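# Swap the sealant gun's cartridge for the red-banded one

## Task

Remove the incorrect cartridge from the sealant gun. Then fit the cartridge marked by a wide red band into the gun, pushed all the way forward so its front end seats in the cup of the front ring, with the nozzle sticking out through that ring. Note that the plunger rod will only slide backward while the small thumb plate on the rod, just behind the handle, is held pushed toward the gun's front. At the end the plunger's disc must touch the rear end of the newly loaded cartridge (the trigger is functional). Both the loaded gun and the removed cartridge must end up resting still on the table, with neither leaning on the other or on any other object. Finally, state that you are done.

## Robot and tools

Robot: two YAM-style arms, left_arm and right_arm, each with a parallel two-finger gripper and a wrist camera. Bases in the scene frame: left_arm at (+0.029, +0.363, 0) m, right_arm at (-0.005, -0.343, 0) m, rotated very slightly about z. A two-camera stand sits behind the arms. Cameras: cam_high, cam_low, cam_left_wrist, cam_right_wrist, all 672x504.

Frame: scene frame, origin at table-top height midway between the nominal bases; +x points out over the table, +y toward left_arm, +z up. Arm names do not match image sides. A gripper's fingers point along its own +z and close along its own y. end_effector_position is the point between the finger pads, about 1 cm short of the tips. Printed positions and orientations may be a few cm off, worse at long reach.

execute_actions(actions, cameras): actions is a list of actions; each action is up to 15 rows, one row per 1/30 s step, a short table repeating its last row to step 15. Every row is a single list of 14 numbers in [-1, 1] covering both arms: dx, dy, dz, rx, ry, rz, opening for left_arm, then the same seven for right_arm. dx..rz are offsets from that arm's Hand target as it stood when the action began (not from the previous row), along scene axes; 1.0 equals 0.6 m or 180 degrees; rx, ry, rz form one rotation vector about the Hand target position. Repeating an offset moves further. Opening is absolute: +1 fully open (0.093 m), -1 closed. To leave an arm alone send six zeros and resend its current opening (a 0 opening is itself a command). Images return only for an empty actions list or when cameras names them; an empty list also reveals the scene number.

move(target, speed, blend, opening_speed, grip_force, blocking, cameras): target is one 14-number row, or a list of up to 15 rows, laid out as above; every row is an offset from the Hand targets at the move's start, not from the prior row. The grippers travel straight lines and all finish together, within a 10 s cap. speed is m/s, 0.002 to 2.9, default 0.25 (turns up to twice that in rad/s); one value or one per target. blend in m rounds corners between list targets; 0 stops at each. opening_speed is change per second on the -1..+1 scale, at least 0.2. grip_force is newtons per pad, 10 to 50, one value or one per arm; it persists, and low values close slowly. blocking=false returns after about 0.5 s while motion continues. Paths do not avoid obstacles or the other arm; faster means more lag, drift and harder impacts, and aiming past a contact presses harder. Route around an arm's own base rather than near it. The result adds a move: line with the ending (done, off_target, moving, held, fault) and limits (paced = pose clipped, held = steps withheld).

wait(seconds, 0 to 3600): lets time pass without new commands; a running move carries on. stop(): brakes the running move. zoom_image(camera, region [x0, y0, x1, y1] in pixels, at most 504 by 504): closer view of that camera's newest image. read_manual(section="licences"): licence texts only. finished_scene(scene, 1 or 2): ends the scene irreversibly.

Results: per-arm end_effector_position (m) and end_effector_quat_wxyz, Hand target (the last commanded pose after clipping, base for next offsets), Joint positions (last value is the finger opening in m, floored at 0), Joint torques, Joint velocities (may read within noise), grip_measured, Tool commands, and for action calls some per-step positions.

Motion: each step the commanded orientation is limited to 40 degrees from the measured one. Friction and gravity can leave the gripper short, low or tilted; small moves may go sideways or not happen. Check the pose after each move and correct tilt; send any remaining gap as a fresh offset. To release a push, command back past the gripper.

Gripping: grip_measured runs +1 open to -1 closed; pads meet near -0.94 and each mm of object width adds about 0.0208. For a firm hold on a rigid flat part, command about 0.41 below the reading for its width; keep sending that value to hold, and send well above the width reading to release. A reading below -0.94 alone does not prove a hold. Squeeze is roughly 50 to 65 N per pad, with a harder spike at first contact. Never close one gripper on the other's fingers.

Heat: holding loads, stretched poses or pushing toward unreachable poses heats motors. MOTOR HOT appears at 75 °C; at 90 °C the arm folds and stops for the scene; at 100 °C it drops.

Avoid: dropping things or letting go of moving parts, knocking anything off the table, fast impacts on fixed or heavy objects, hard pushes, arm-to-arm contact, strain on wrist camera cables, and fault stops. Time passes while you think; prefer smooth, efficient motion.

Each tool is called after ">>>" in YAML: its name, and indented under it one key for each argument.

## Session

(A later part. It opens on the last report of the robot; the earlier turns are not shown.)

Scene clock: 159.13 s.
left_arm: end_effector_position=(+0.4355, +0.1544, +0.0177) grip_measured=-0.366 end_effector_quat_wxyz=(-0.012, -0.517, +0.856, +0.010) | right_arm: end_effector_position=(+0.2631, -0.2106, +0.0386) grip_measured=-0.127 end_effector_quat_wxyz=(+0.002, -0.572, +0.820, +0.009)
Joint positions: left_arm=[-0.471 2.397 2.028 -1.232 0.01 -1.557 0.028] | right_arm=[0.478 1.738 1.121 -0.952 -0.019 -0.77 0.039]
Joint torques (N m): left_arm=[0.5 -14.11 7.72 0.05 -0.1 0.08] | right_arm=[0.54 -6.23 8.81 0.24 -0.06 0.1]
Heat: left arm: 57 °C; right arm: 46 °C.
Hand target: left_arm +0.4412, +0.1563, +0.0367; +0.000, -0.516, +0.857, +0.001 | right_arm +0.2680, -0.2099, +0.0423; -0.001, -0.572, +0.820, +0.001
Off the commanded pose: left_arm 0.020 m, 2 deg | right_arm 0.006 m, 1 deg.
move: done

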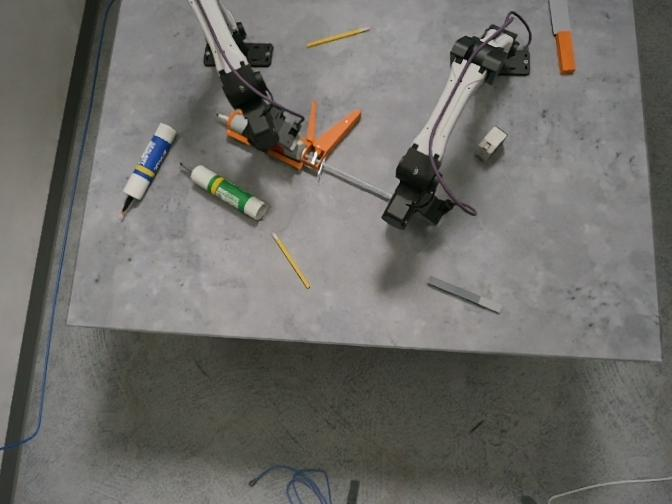

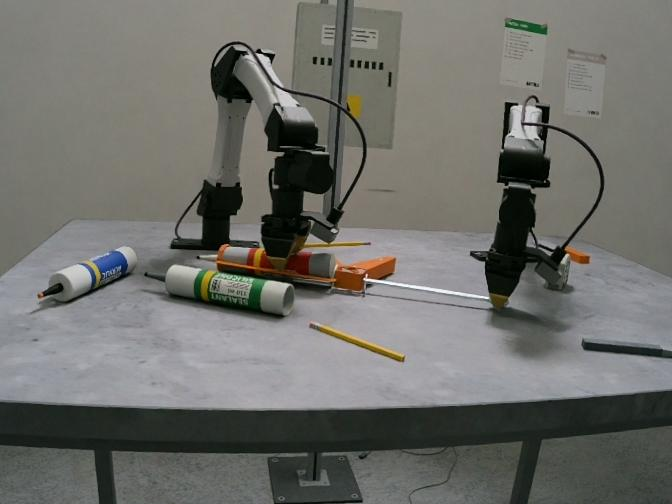

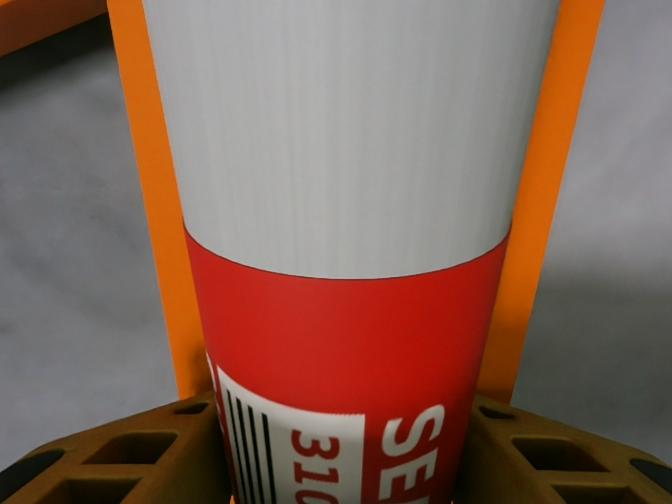

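>>> move:
  target:
    - [0,0,0,0,0,0,-0.8,0,0,0.012,-0.008,0.003,0,-0.6]
    - [0,0,0,0,0,0,-0.8,-0.01,-0.028,0.012,-0.008,0.003,0,-0.6]
  speed: [0.04,0.04]
  cameras: ["cam_high","cam_low","cam_right_wrist"]

>>> zoom_image:
  camera: "cam_high"
  region: [200, 80, 340, 190]

>>> zoom_image:
  camera: "cam_low"
  region: [200, 220, 360, 310]

Scene clock: 160.97 s.
left_arm: end_effector_position=(+0.4349, +0.1532, +0.0177) grip_measured=-0.366 end_effector_quat_wxyz=(-0.016, -0.517, +0.856, +0.008) | right_arm: end_effector_position=(+0.2647, -0.2144, +0.0415) grip_measured=-0.127 end_effector_quat_wxyz=(-0.006, -0.570, +0.821, +0.011)
Joint positions: left_arm=[-0.471 2.397 2.028 -1.232 0.018 -1.557 0.028] | right_arm=[0.464 1.748 1.145 -0.983 -0.019 -0.779 0.039]
Joint torques (N m): left_arm=[0.46 -14.06 7.71 0.02 -0.19 0.09] | right_arm=[-1.01 -10.28 5.76 0.07 0.12 -0.13]
Heat: left arm: 57 °C; right arm: 46 °C.
Hand target: left_arm +0.4412, +0.1563, +0.0367; +0.000, -0.516, +0.857, +0.001 | right_arm +0.2618, -0.2267, +0.0495; -0.012, -0.572, +0.820, -0.006
Off the commanded pose: left_arm 0.020 m, 2 deg | right_arm 0.015 m, 2 deg.
move: off_target (right_arm)

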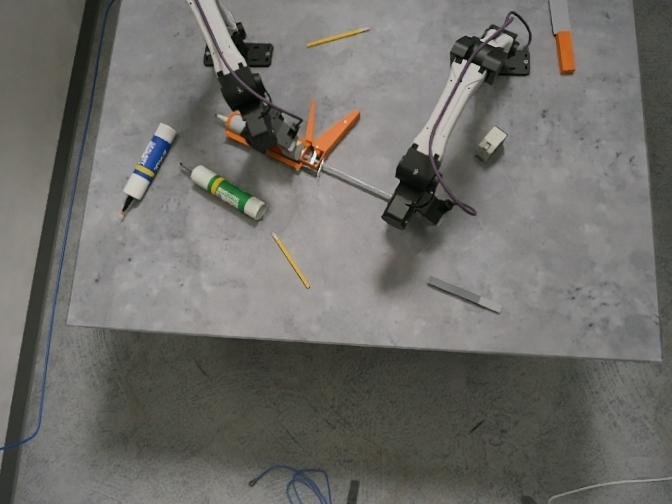

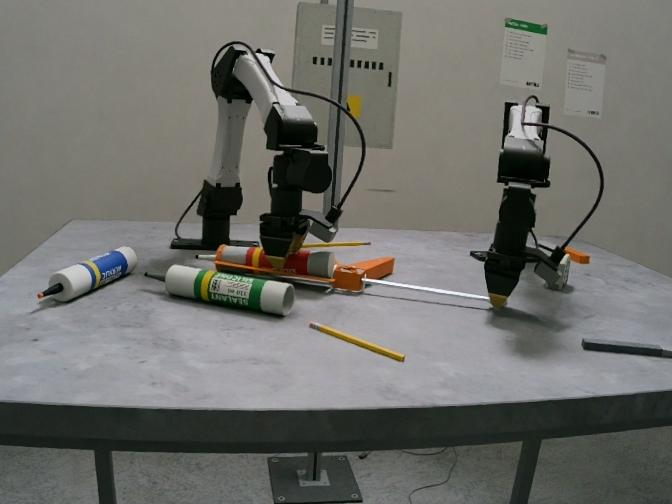

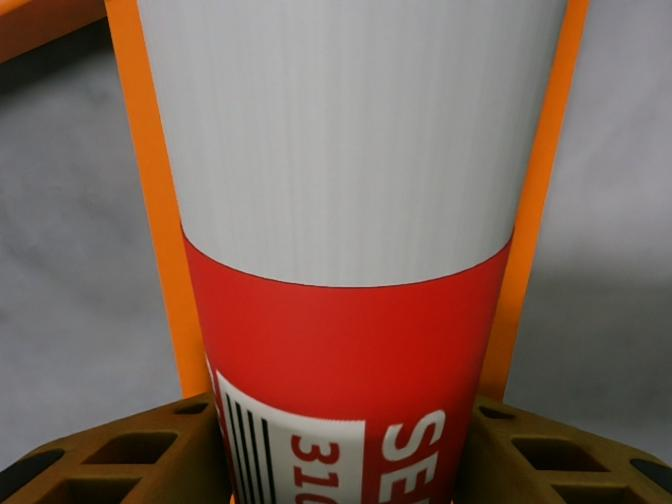

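Scaled by 3.600.

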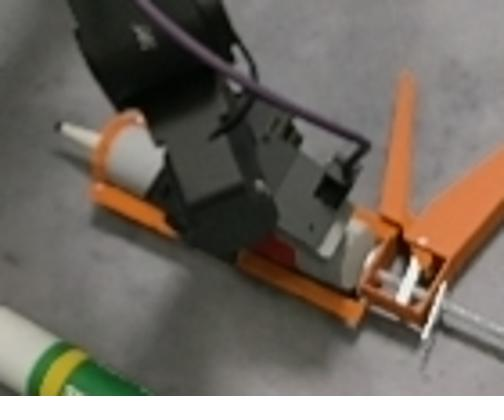

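Scaled by 3.150.

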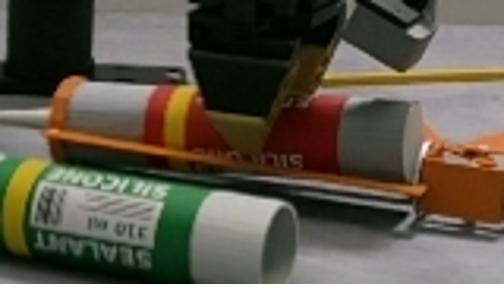

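>>> move:
  target:
    - [0,0,0,0,0,0,-0.8,0.004,0.0115,-0.012,0.008,-0.003,0,-0.6]
    - [0,0,0,0,0,0,-0.8,0.004,0.0115,-0.012,0.008,-0.003,0,0.3]
    - [0,0,0,0,0,0,-0.8,0.004,0.0115,0.1,0.008,-0.003,0,0.3]
    - [0,0,0,0,0,0,-0.8,-0.035,-0.10,0.1,0.008,-0.003,0,0.3]
  speed: [0.04,0.05,0.15,0.15]
  opening_speed: 1.0
  cameras: ["cam_high","cam_low","cam_right_wrist"]

>>> zoom_image:
  camera: "cam_high"
  region: [200, 80, 340, 190]

>>> zoom_image:
  camera: "cam_right_wrist"
  region: [200, 250, 480, 500]

Scene clock: 165.77 s.
left_arm: end_effector_position=(+0.4353, +0.1542, +0.0177) grip_measured=-0.366 end_effector_quat_wxyz=(-0.013, -0.517, +0.856, +0.010) | right_arm: end_effector_position=(+0.2460, -0.2843, +0.1062) grip_measured=+0.298 end_effector_quat_wxyz=(-0.002, -0.569, +0.822, +0.002)
Joint positions: left_arm=[-0.471 2.397 2.028 -1.232 0.012 -1.557 0.028] | right_arm=[0.259 1.527 1.172 -1.222 -0.001 -0.982 0.059]
Joint torques (N m): left_arm=[0.5 -14.12 7.71 0.05 -0.11 0.08] | right_arm=[-0.24 -7.9 5.6 0.3 -0.19 -0.06]
Heat: left arm: 58 °C; right arm: 46 °C.
Hand target: left_arm +0.4411, +0.1563, +0.0367; +0.000, -0.516, +0.857, +0.001 | right_arm +0.2408, -0.2867, +0.1095; -0.001, -0.572, +0.820, +0.002
Off the commanded pose: left_arm 0.020 m, 2 deg | right_arm 0.007 m, 0 deg.
move: done

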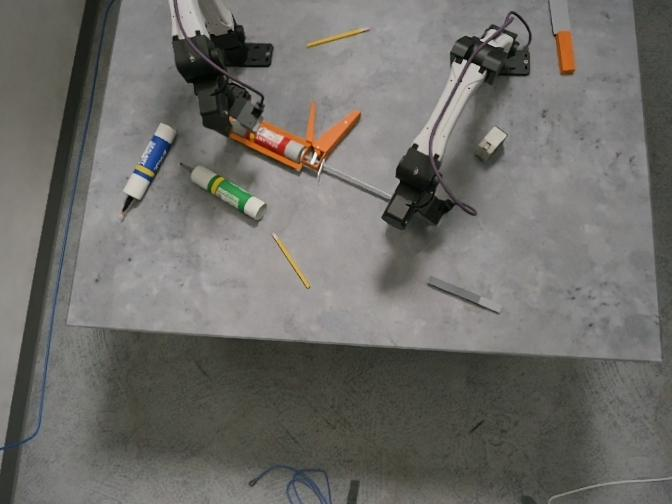

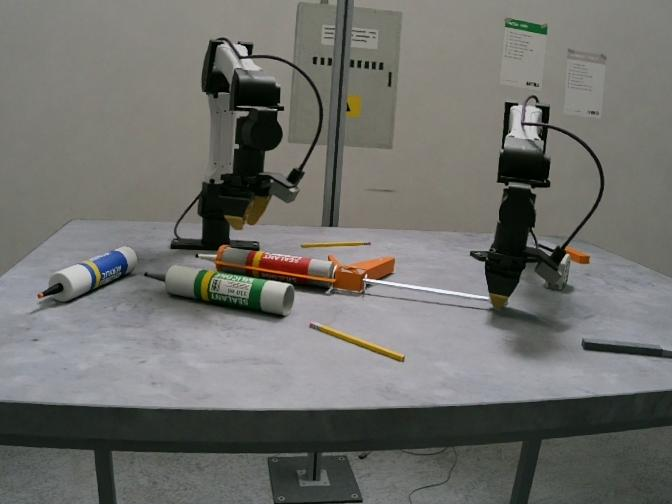

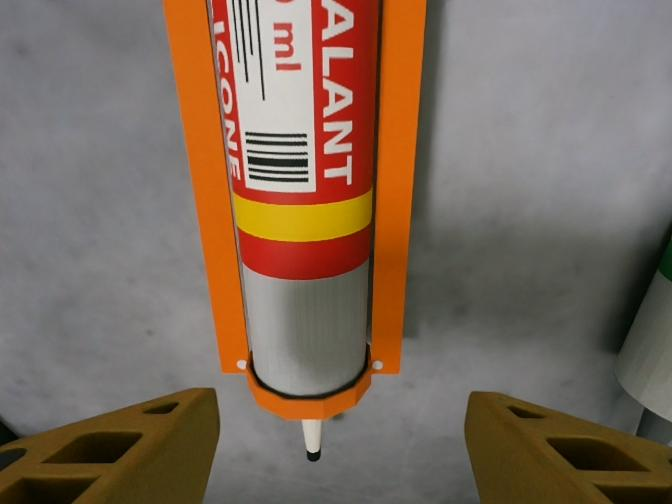

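Scaled by 3.600.

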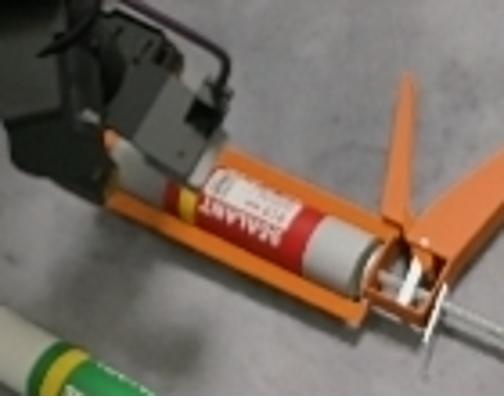

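Scaled by 1.800.

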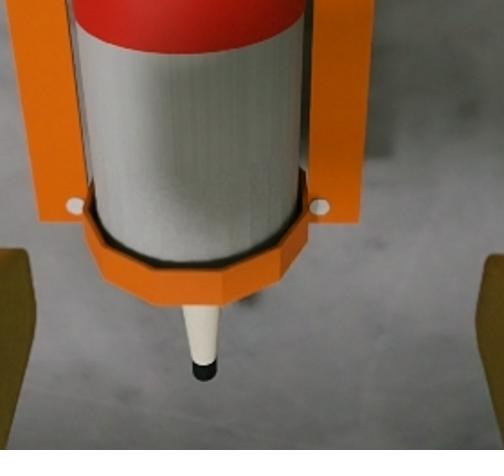

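>>> execute_actions:
  actions: []

Scene clock: 167.60 s.
left_arm: end_effector_position=(+0.4353, +0.1542, +0.0177) grip_measured=-0.366 end_effector_quat_wxyz=(-0.013, -0.517, +0.856, +0.010) | right_arm: end_effector_position=(+0.2460, -0.2843, +0.1062) grip_measured=+0.298 end_effector_quat_wxyz=(-0.002, -0.569, +0.822, +0.002)
Joint positions: left_arm=[-0.471 2.397 2.028 -1.232 0.012 -1.557 0.028] | right_arm=[0.259 1.527 1.172 -1.222 -0.001 -0.982 0.059]
Joint velocities: within noise
Joint torques (N m): left_arm=[0.5 -14.12 7.73 0.06 -0.13 0.07] | right_arm=[-0.27 -7.87 5.64 0.32 -0.19 -0.08]
Heat: left arm: 58 °C; right arm: 46 °C.
Hand target: left_arm +0.4411, +0.1563, +0.0367; +0.000, -0.516, +0.857, +0.001 | right_arm +0.2408, -0.2867, +0.1095; -0.001, -0.572, +0.821, +0.002
Tool commands: left_gripper/opening=-0.8 right_gripper/opening=+0.3
Off the commanded pose: left_arm 0.020 m, 2 deg | right_arm 0.007 m, 0 deg.

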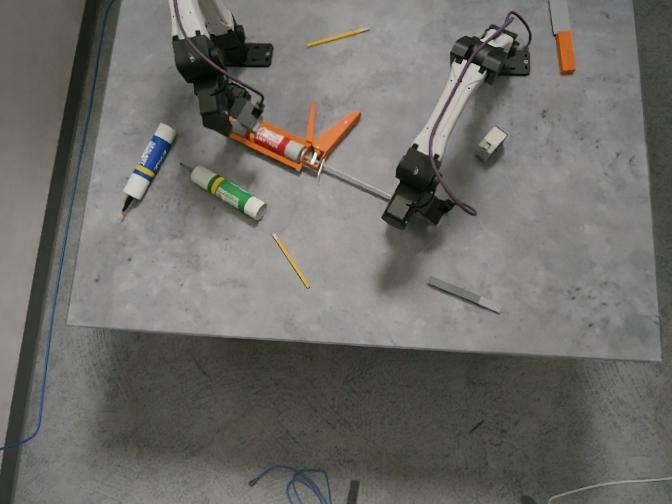

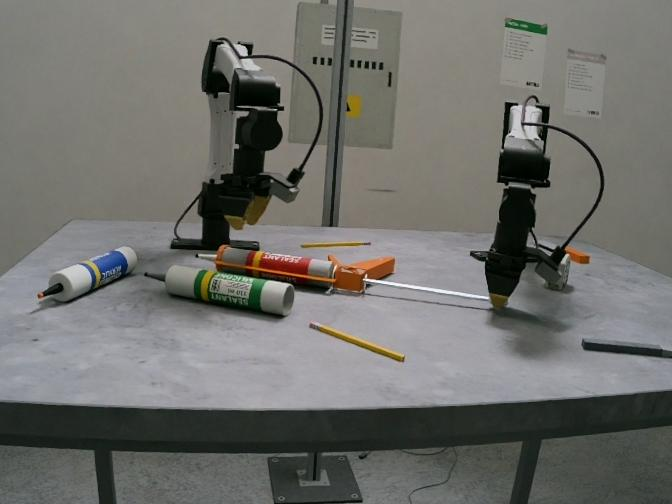

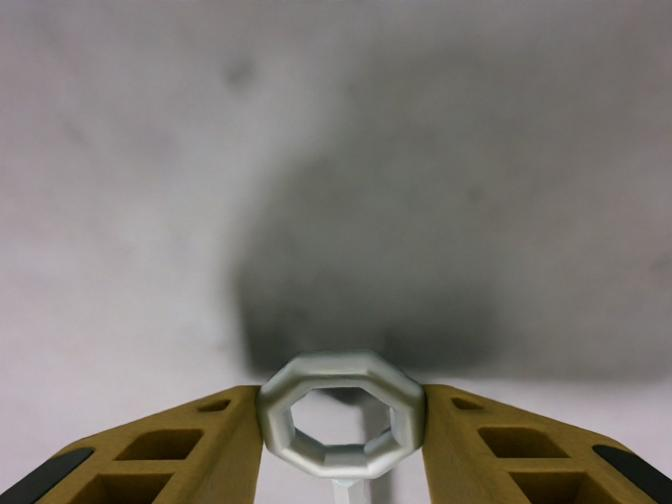

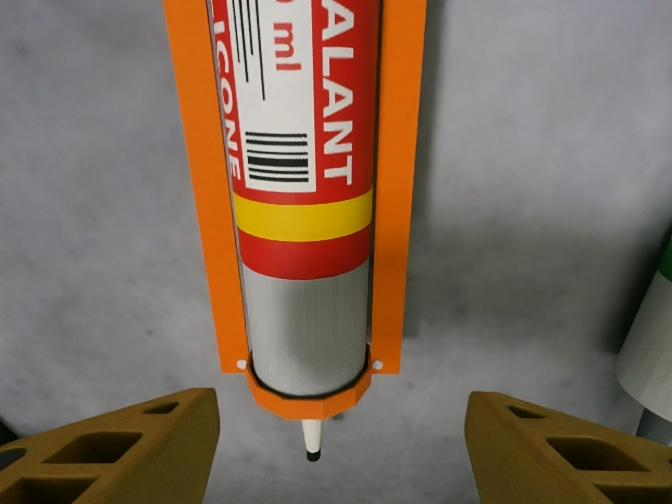

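>>> move:
  target:
    - [0,0,-0.05,0,0,0,-0.8,0,0,0.0675,0,0,0,0.3]
    - [0,0,-0.05,0,0,0,0.35,0.009,0.358,0.0675,0,0,-0.5656,0.3]
    - [0,0,0.13,0,0,0,0.35,0.009,0.358,0.0675,0,0,-0.5656,1.0]
  cameras: ["all"]

Scene clock: 175.90 s.
left_arm: end_effector_position=(+0.4386, +0.1530, +0.1181) grip_measured=+0.348 end_effector_quat_wxyz=(+0.002, -0.517, +0.856, -0.012) | right_arm: end_effector_position=(+0.2458, -0.0737, +0.1541) grip_measured=+1.000 end_effector_quat_wxyz=(+0.006, +0.272, +0.962, +0.013)
Joint positions: left_arm=[-0.471 2.379 2.398 -1.566 0.009 -1.557 0.062] | right_arm=[0.85 1.924 1.824 -1.443 -0.001 1.372 0.093]
Joint torques (N m): left_arm=[0.51 -10.18 6.53 0.32 -0.1 0.08] | right_arm=[0.5 -6.98 8.21 0.29 -0.1 0.14]
Heat: left arm: 58 °C; right arm: 45 °C.
Hand target: left_arm +0.4411, +0.1563, +0.1147; +0.000, -0.516, +0.857, +0.001 | right_arm +0.2462, -0.0718, +0.1499; +0.000, +0.276, +0.961, +0.002
Off the commanded pose: left_arm 0.005 m, 1 deg | right_arm 0.004 m, 1 deg.
joint sent to its limit (left arm) — joint 4 (wrist pitch), lower limit. The joint targets still meet the commanded pose.
move: done

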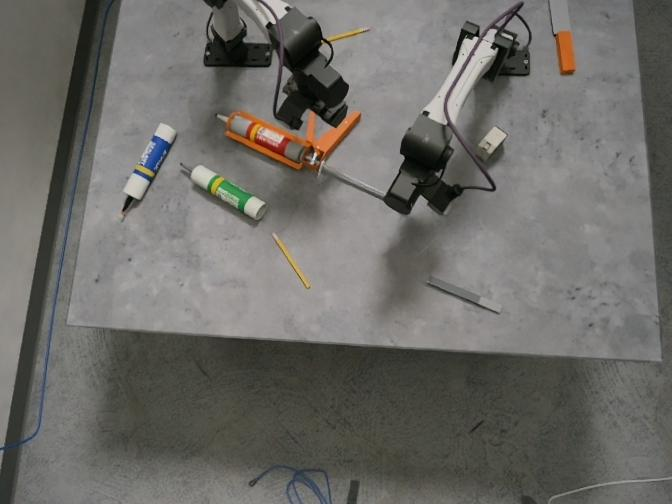

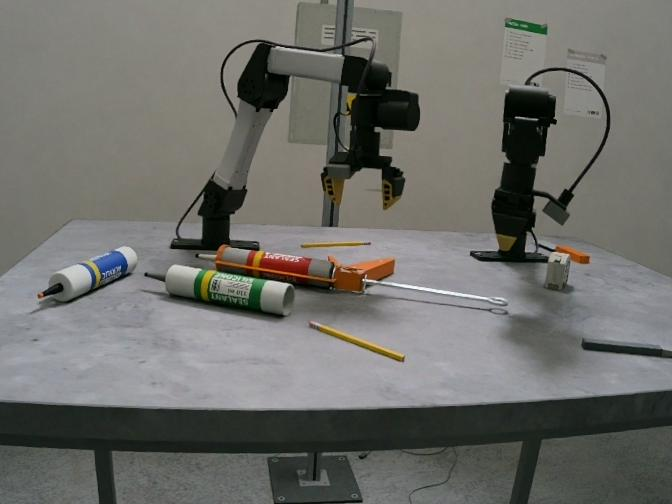

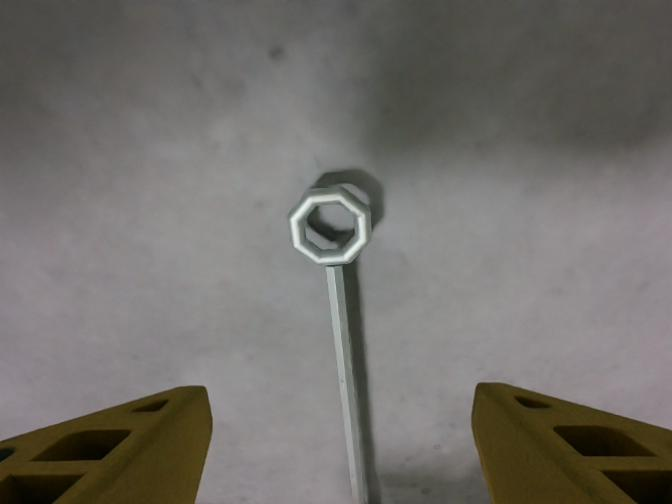

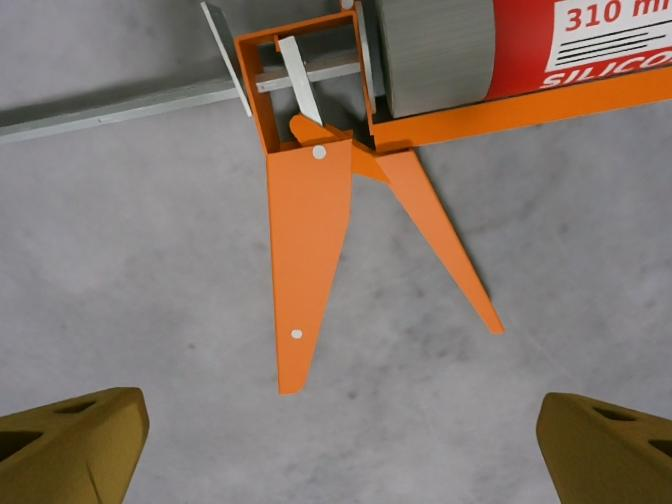

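>>> move:
  target: [0,0,0,0,0,0,0.35,0.0188,-0.0187,-0.108,0,0,0,1.0]
  cameras: ["cam_right_wrist"]

Scene clock: 178.07 s.
left_arm: end_effector_position=(+0.4386, +0.1530, +0.1181) grip_measured=+0.348 end_effector_quat_wxyz=(+0.002, -0.517, +0.856, -0.012) | right_arm: end_effector_position=(+0.2553, -0.0842, +0.0953) grip_measured=+1.000 end_effector_quat_wxyz=(+0.003, +0.278, +0.960, +0.007)
Joint positions: left_arm=[-0.471 2.379 2.398 -1.566 0.009 -1.557 0.062] | right_arm=[0.812 1.927 1.594 -1.222 -0.001 1.346 0.093]
Joint torques (N m): left_arm=[0.47 -10.1 6.65 0.31 -0.09 0.08] | right_arm=[0.01 -7.51 5.79 0.65 -0.1 -0.05]
Heat: left arm: 58 °C; right arm: 45 °C.
Hand target: left_arm +0.4411, +0.1563, +0.1147; +0.000, -0.516, +0.857, +0.001 | right_arm +0.2576, -0.0831, +0.0853; +0.001, +0.276, +0.961, +0.002
Off the commanded pose: left_arm 0.005 m, 1 deg | right_arm 0.010 m, 1 deg.
joint sent to its limit (left arm) — joint 4 (wrist pitch), lower limit. The joint targets still meet the commanded pose.
move: done

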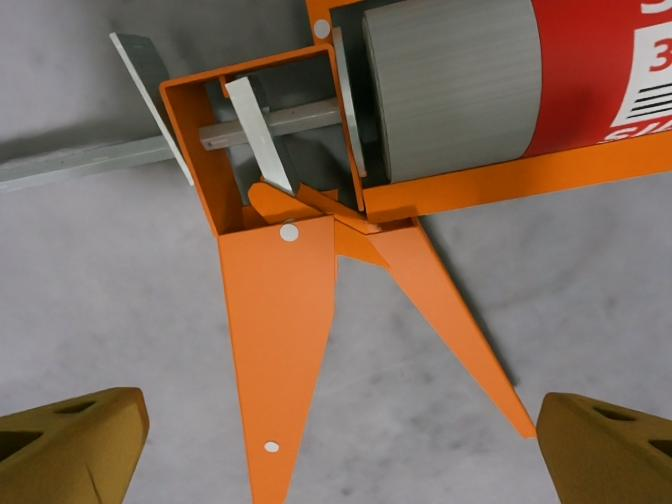

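>>> move:
  target: [0,0,0,0,0,0,0.35,0.0077,-0.0012,-0.06,0,0,0,1.0]
  cameras: ["cam_right_wrist"]

Scene clock: 179.50 s.
left_arm: end_effector_position=(+0.4386, +0.1530, +0.1181) grip_measured=+0.348 end_effector_quat_wxyz=(+0.002, -0.517, +0.856, -0.012) | right_arm: end_effector_position=(+0.2581, -0.0842, +0.0580) grip_measured=+1.000 end_effector_quat_wxyz=(+0.002, +0.276, +0.961, +0.005)
Joint positions: left_arm=[-0.471 2.379 2.398 -1.566 0.009 -1.557 0.062] | right_arm=[0.806 1.963 1.494 -1.092 -0.001 1.336 0.093]
Joint torques (N m): left_arm=[0.54 -10.02 6.71 0.32 -0.1 0.08] | right_arm=[-0.4 -7.61 6.28 0.65 -0.1 -0.04]
Heat: left arm: 58 °C; right arm: 44 °C.
Hand target: left_arm +0.4411, +0.1563, +0.1147; +0.000, -0.516, +0.857, +0.001 | right_arm +0.2621, -0.0838, +0.0492; +0.000, +0.276, +0.961, +0.002
Off the commanded pose: left_arm 0.005 m, 1 deg | right_arm 0.010 m, 0 deg.
joint sent to its limit (left arm) — joint 4 (wrist pitch), lower limit. The joint targets still meet the commanded pose.
move: done

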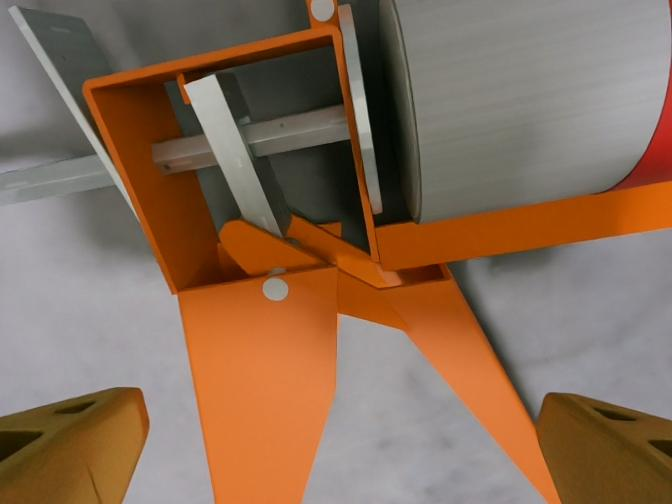

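>>> move:
  target: [0,0,0,0,0,0,0.35,0.0137,0,-0.02,0,0,0,1.0]
  cameras: ["cam_right_wrist"]

Scene clock: 180.60 s.
left_arm: end_effector_position=(+0.4386, +0.1530, +0.1181) grip_measured=+0.348 end_effector_quat_wxyz=(+0.002, -0.517, +0.856, -0.012) | right_arm: end_effector_position=(+0.2676, -0.0849, +0.0472) grip_measured=+1.000 end_effector_quat_wxyz=(+0.003, +0.278, +0.961, +0.006)
Joint positions: left_arm=[-0.471 2.379 2.398 -1.566 0.009 -1.557 0.062] | right_arm=[0.787 1.994 1.494 -1.058 -0.001 1.321 0.093]
Joint torques (N m): left_arm=[0.49 -10.07 6.67 0.31 -0.1 0.08] | right_arm=[-0.05 -7.57 6.24 0.63 -0.1 -0.04]
Heat: left arm: 58 °C; right arm: 44 °C.
Hand target: left_arm +0.4411, +0.1563, +0.1147; +0.000, -0.516, +0.857, +0.001 | right_arm +0.2704, -0.0838, +0.0372; +0.001, +0.276, +0.961, +0.002
Off the commanded pose: left_arm 0.005 m, 1 deg | right_arm 0.010 m, 1 deg.
joint sent to its limit (left arm) — joint 4 (wrist pitch), lower limit. The joint targets still meet the commanded pose.
move: done

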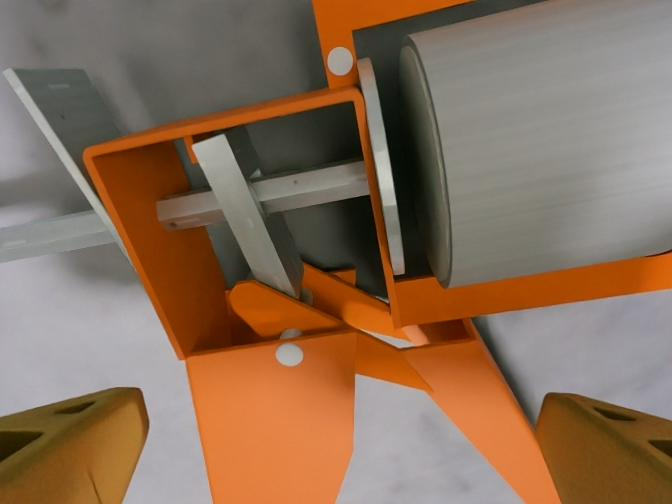

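>>> move:
  target: [0,0,0,0,0,0,0.35,0,0,-0.032,0,0,0,1.0]
  cameras: ["all"]
  speed: 0.1

Scene clock: 181.57 s.
left_arm: end_effector_position=(+0.4386, +0.1530, +0.1181) grip_measured=+0.348 end_effector_quat_wxyz=(+0.002, -0.517, +0.856, -0.012) | right_arm: end_effector_position=(+0.2660, -0.0864, +0.0290) grip_measured=+1.000 end_effector_quat_wxyz=(+0.000, +0.277, +0.961, +0.001)
Joint positions: left_arm=[-0.471 2.379 2.398 -1.566 0.009 -1.557 0.062] | right_arm=[0.787 2.017 1.453 -1.006 -0.001 1.32 0.093]
Joint torques (N m): left_arm=[0.5 -10.06 6.63 0.32 -0.11 0.08] | right_arm=[-0.05 -7.58 5.7 0.82 -0.09 -0.02]
Heat: left arm: 58 °C; right arm: 44 °C.
Hand target: left_arm +0.4411, +0.1563, +0.1147; +0.000, -0.516, +0.857, +0.001 | right_arm +0.2704, -0.0838, +0.0181; +0.001, +0.276, +0.961, +0.002
Off the commanded pose: left_arm 0.005 m, 1 deg | right_arm 0.012 m, 0 deg.
joint sent to its limit (left arm) — joint 4 (wrist pitch), lower limit. The joint targets still meet the commanded pose.
move: off_target (right_arm)

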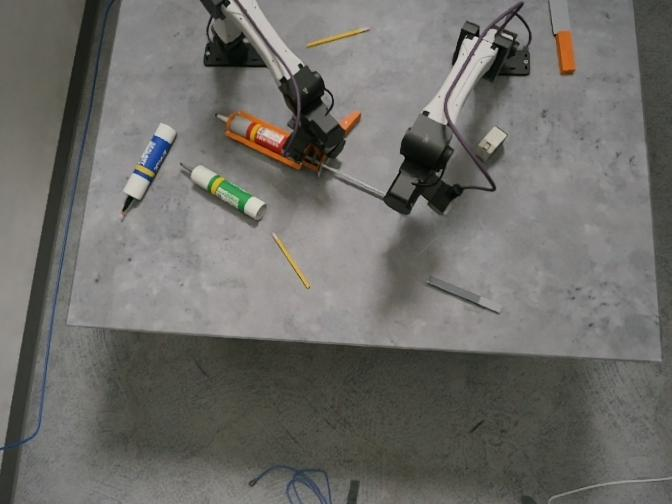

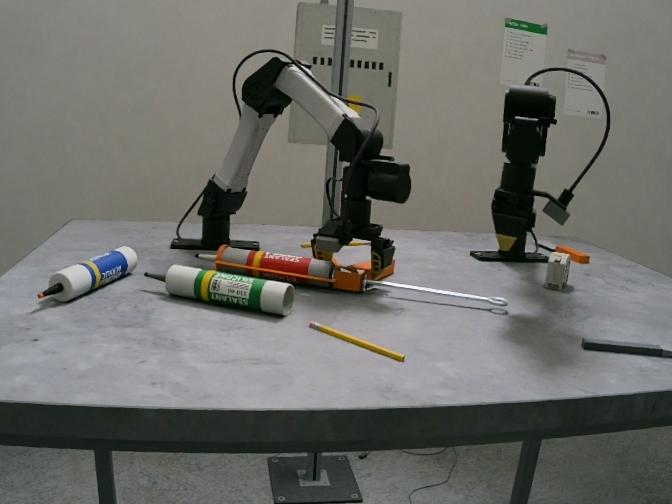

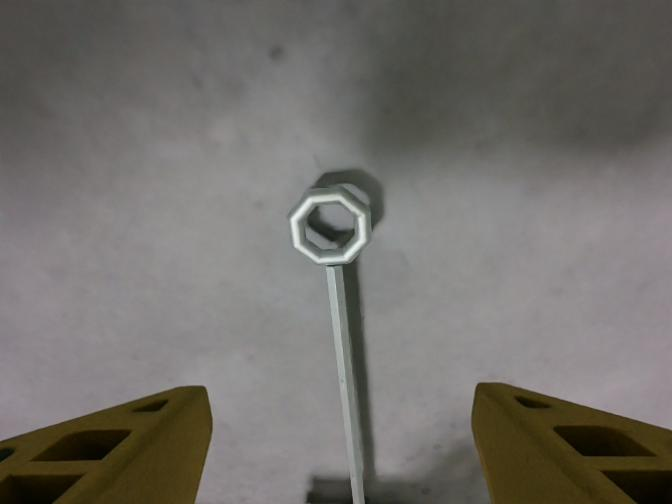

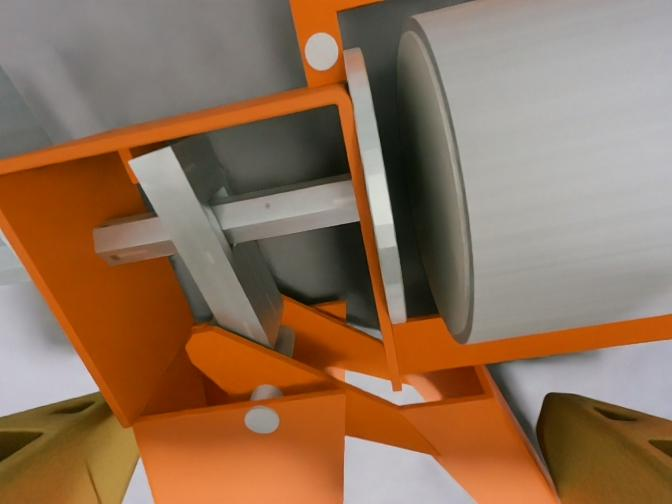

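>>> move:
  target: [0,0,0,0,0,0,0.35,0,0,0,0,0,0,0.3]
  cameras: ["all"]
  opening_speed: 0.5

>>> move:
  target: [0,0,0,0,0,0,0.35,0,0,0,0,0,0,0.0]
  cameras: ["all"]
  opening_speed: 0.5

Scene clock: 184.17 s.
left_arm: end_effector_position=(+0.4386, +0.1530, +0.1181) grip_measured=+0.348 end_effector_quat_wxyz=(+0.002, -0.517, +0.856, -0.012) | right_arm: end_effector_position=(+0.2665, -0.0821, +0.0286) grip_measured=+0.301 end_effector_quat_wxyz=(-0.004, +0.278, +0.961, +0.011)
Joint positions: left_arm=[-0.471 2.379 2.398 -1.566 0.009 -1.557 0.062] | right_arm=[0.787 2.018 1.452 -0.991 -0.018 1.321 0.06]
Joint velocities: left_arm=[within noise] | right_arm=[-0.017 0.002 0.007 0.022 -0.051 -0.051 -0.005]
Joint torques (N m): left_arm=[0.5 -10.06 6.64 0.31 -0.09 0.08] | right_arm=[-0.05 -7.79 5.86 0.68 0.05 -0.04]
Heat: left arm: 58 °C; right arm: 45 °C.
Hand target: left_arm +0.4411, +0.1563, +0.1147; +0.000, -0.516, +0.857, +0.001 | right_arm +0.2703, -0.0839, +0.0180; +0.000, +0.276, +0.961, +0.002
Off the commanded pose: left_arm 0.005 m, 1 deg | right_arm 0.011 m, 1 deg.
joint sent to its limit (left arm) — joint 4 (wrist pitch), lower limit. The joint targets still meet the commanded pose.
move: done

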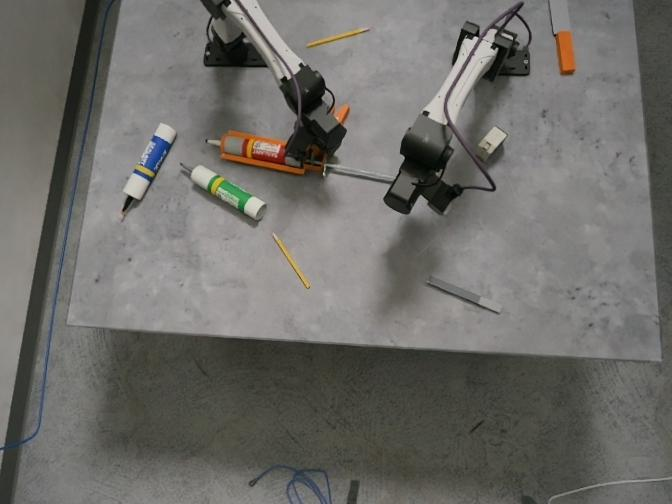

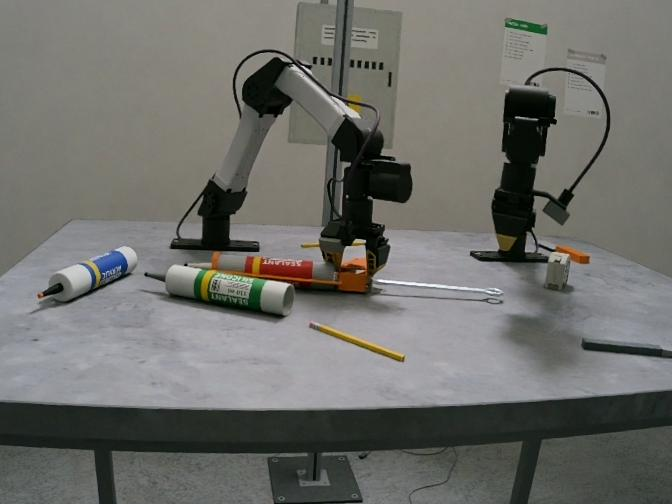

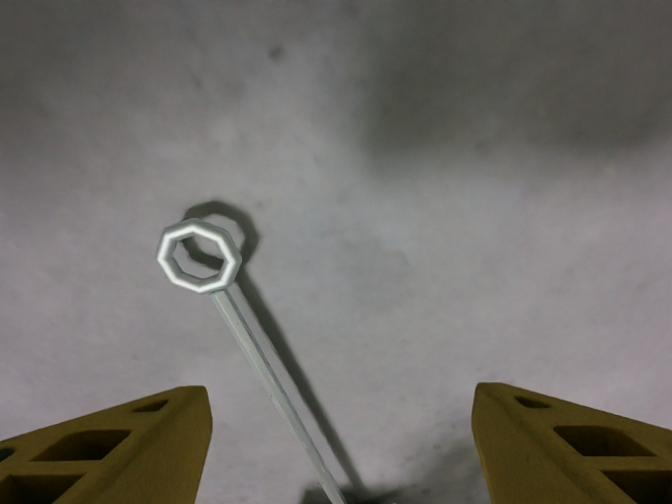

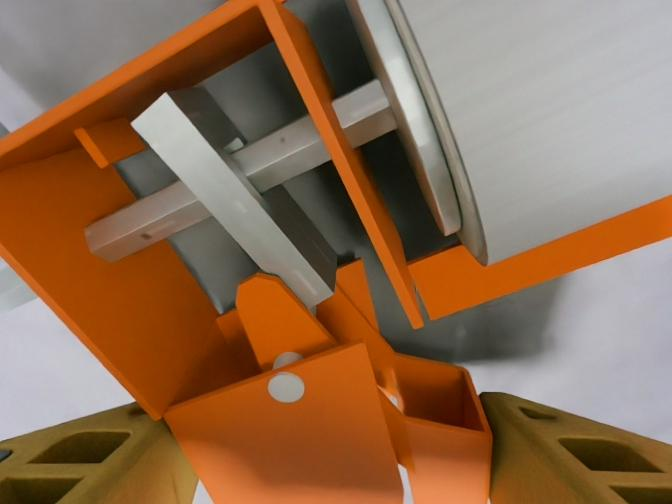

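Scene clock: 184.97 s.
left_arm: end_effector_position=(+0.4386, +0.1530, +0.1181) grip_measured=+0.348 end_effector_quat_wxyz=(+0.002, -0.517, +0.856, -0.012) | right_arm: end_effector_position=(+0.2666, -0.0820, +0.0286) grip_measured=+0.249 end_effector_quat_wxyz=(-0.004, +0.278, +0.961, +0.011)
Joint positions: left_arm=[-0.471 2.379 2.398 -1.566 0.009 -1.557 0.062] | right_arm=[0.787 2.018 1.452 -0.991 -0.018 1.321 0.057]
Joint torques (N m): left_arm=[0.53 -10.06 6.64 0.31 -0.1 0.07] | right_arm=[-0.06 -7.73 5.82 0.69 0.07 -0.04]
Heat: left arm: 58 °C; right arm: 45 °C.
Hand target: left_arm +0.4411, +0.1563, +0.1147; +0.000, -0.516, +0.857, +0.001 | right_arm +0.2703, -0.0839, +0.0180; +0.000, +0.276, +0.961, +0.002
Off the commanded pose: left_arm 0.005 m, 1 deg | right_arm 0.011 m, 1 deg.
joint sent to its limit (left arm) — joint 4 (wrist pitch), lower limit. The joint targets still meet the commanded pose.
move: done

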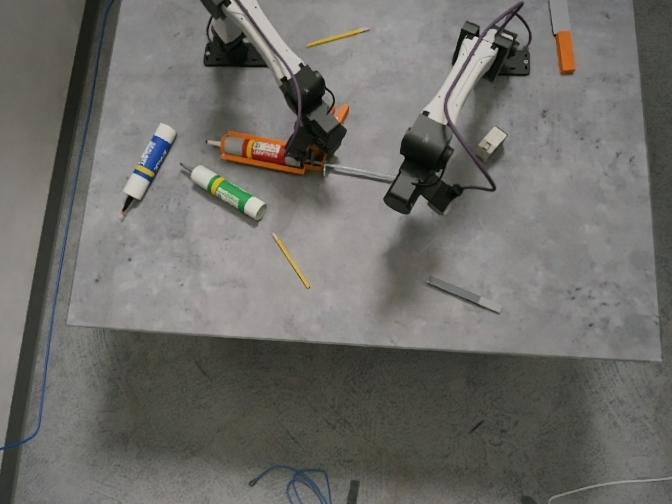

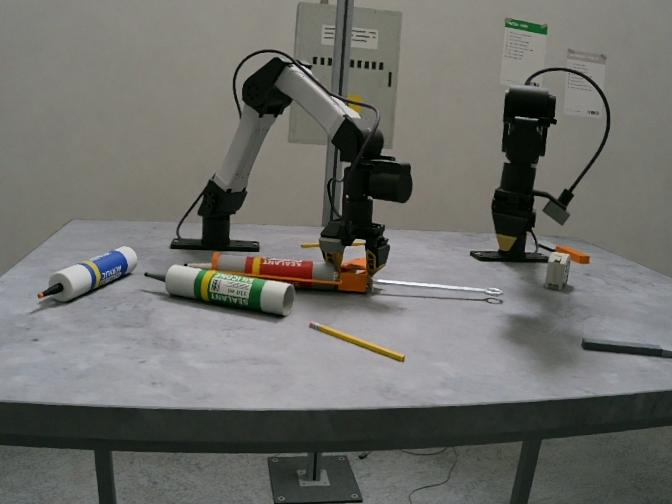

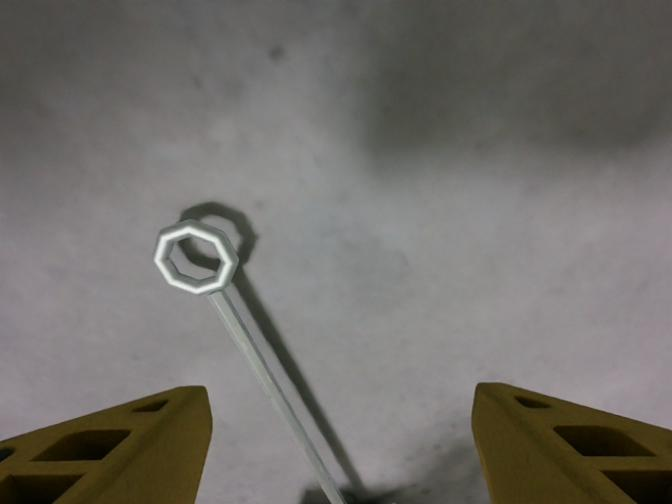

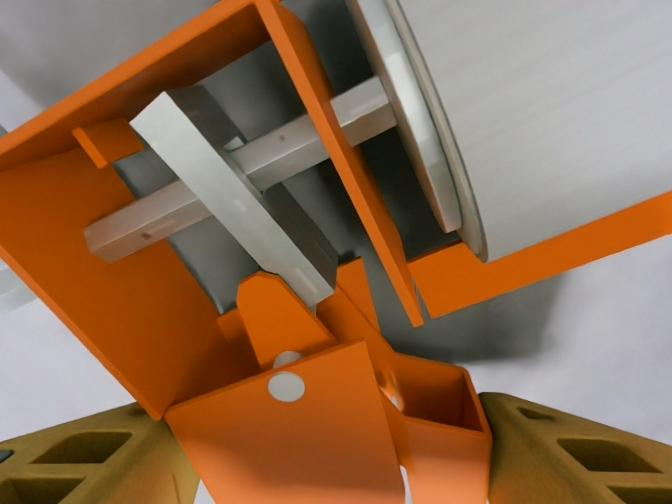

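>>> move:
  target:
    - [0,0,0,0,0,0,0.35,0,0,0,0,0,0,0.85]
    - [0,0,0,0,0,0,0.35,0,0,0,0,0,0,0.0]
  cameras: ["all"]
  opening_speed: 0.6

Scene clock: 188.53 s.
left_arm: end_effector_position=(+0.4386, +0.1530, +0.1181) grip_measured=+0.348 end_effector_quat_wxyz=(+0.002, -0.517, +0.856, -0.012) | right_arm: end_effector_position=(+0.2692, -0.0846, +0.0286) grip_measured=+0.459 end_effector_quat_wxyz=(+0.004, +0.273, +0.962, +0.007)
Joint positions: left_arm=[-0.471 2.379 2.398 -1.566 0.009 -1.557 0.062] | right_arm=[0.785 2.018 1.452 -0.99 -0.001 1.308 0.067]
Joint torques (N m): left_arm=[0.49 -10.09 6.61 0.31 -0.1 0.08] | right_arm=[0.16 -7.73 5.85 0.66 -0.1 0.1]
Heat: left arm: 58 °C; right arm: 45 °C.
Hand target: left_arm +0.4411, +0.1563, +0.1147; +0.000, -0.516, +0.857, +0.001 | right_arm +0.2703, -0.0839, +0.0180; +0.000, +0.276, +0.961, +0.002
Off the commanded pose: left_arm 0.005 m, 1 deg | right_arm 0.011 m, 1 deg.
joint sent to its limit (left arm) — joint 4 (wrist pitch), lower limit. The joint targets still meet the commanded pose.
move: done; target 2's new opening was sent with right_arm's hand 0.011 m and 1 deg from that target

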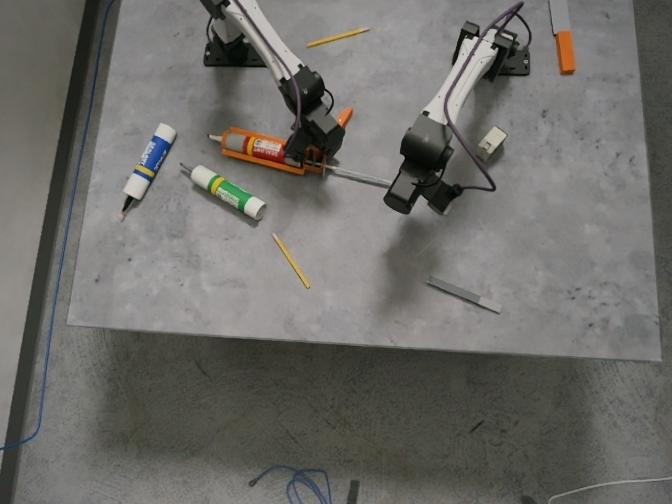

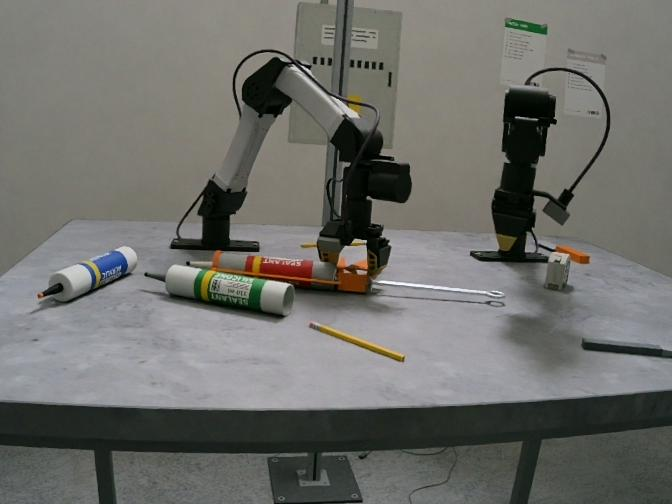

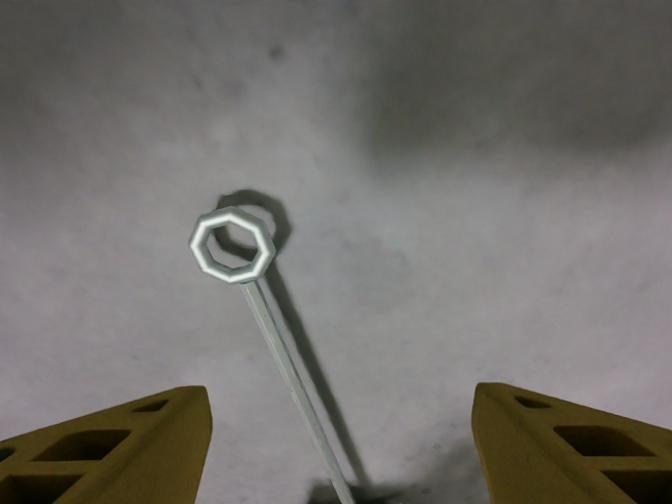

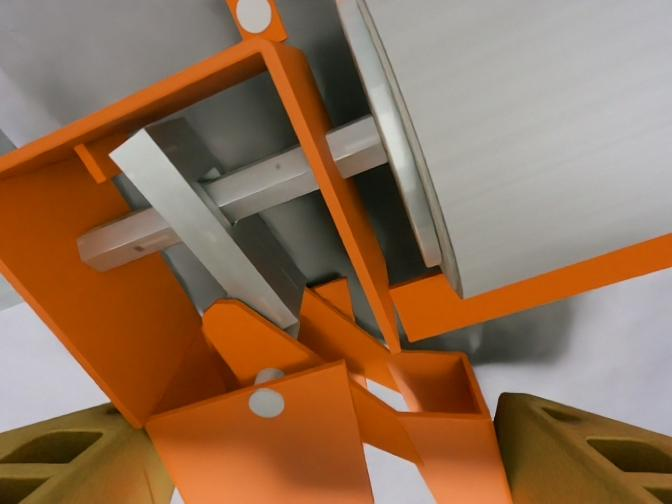

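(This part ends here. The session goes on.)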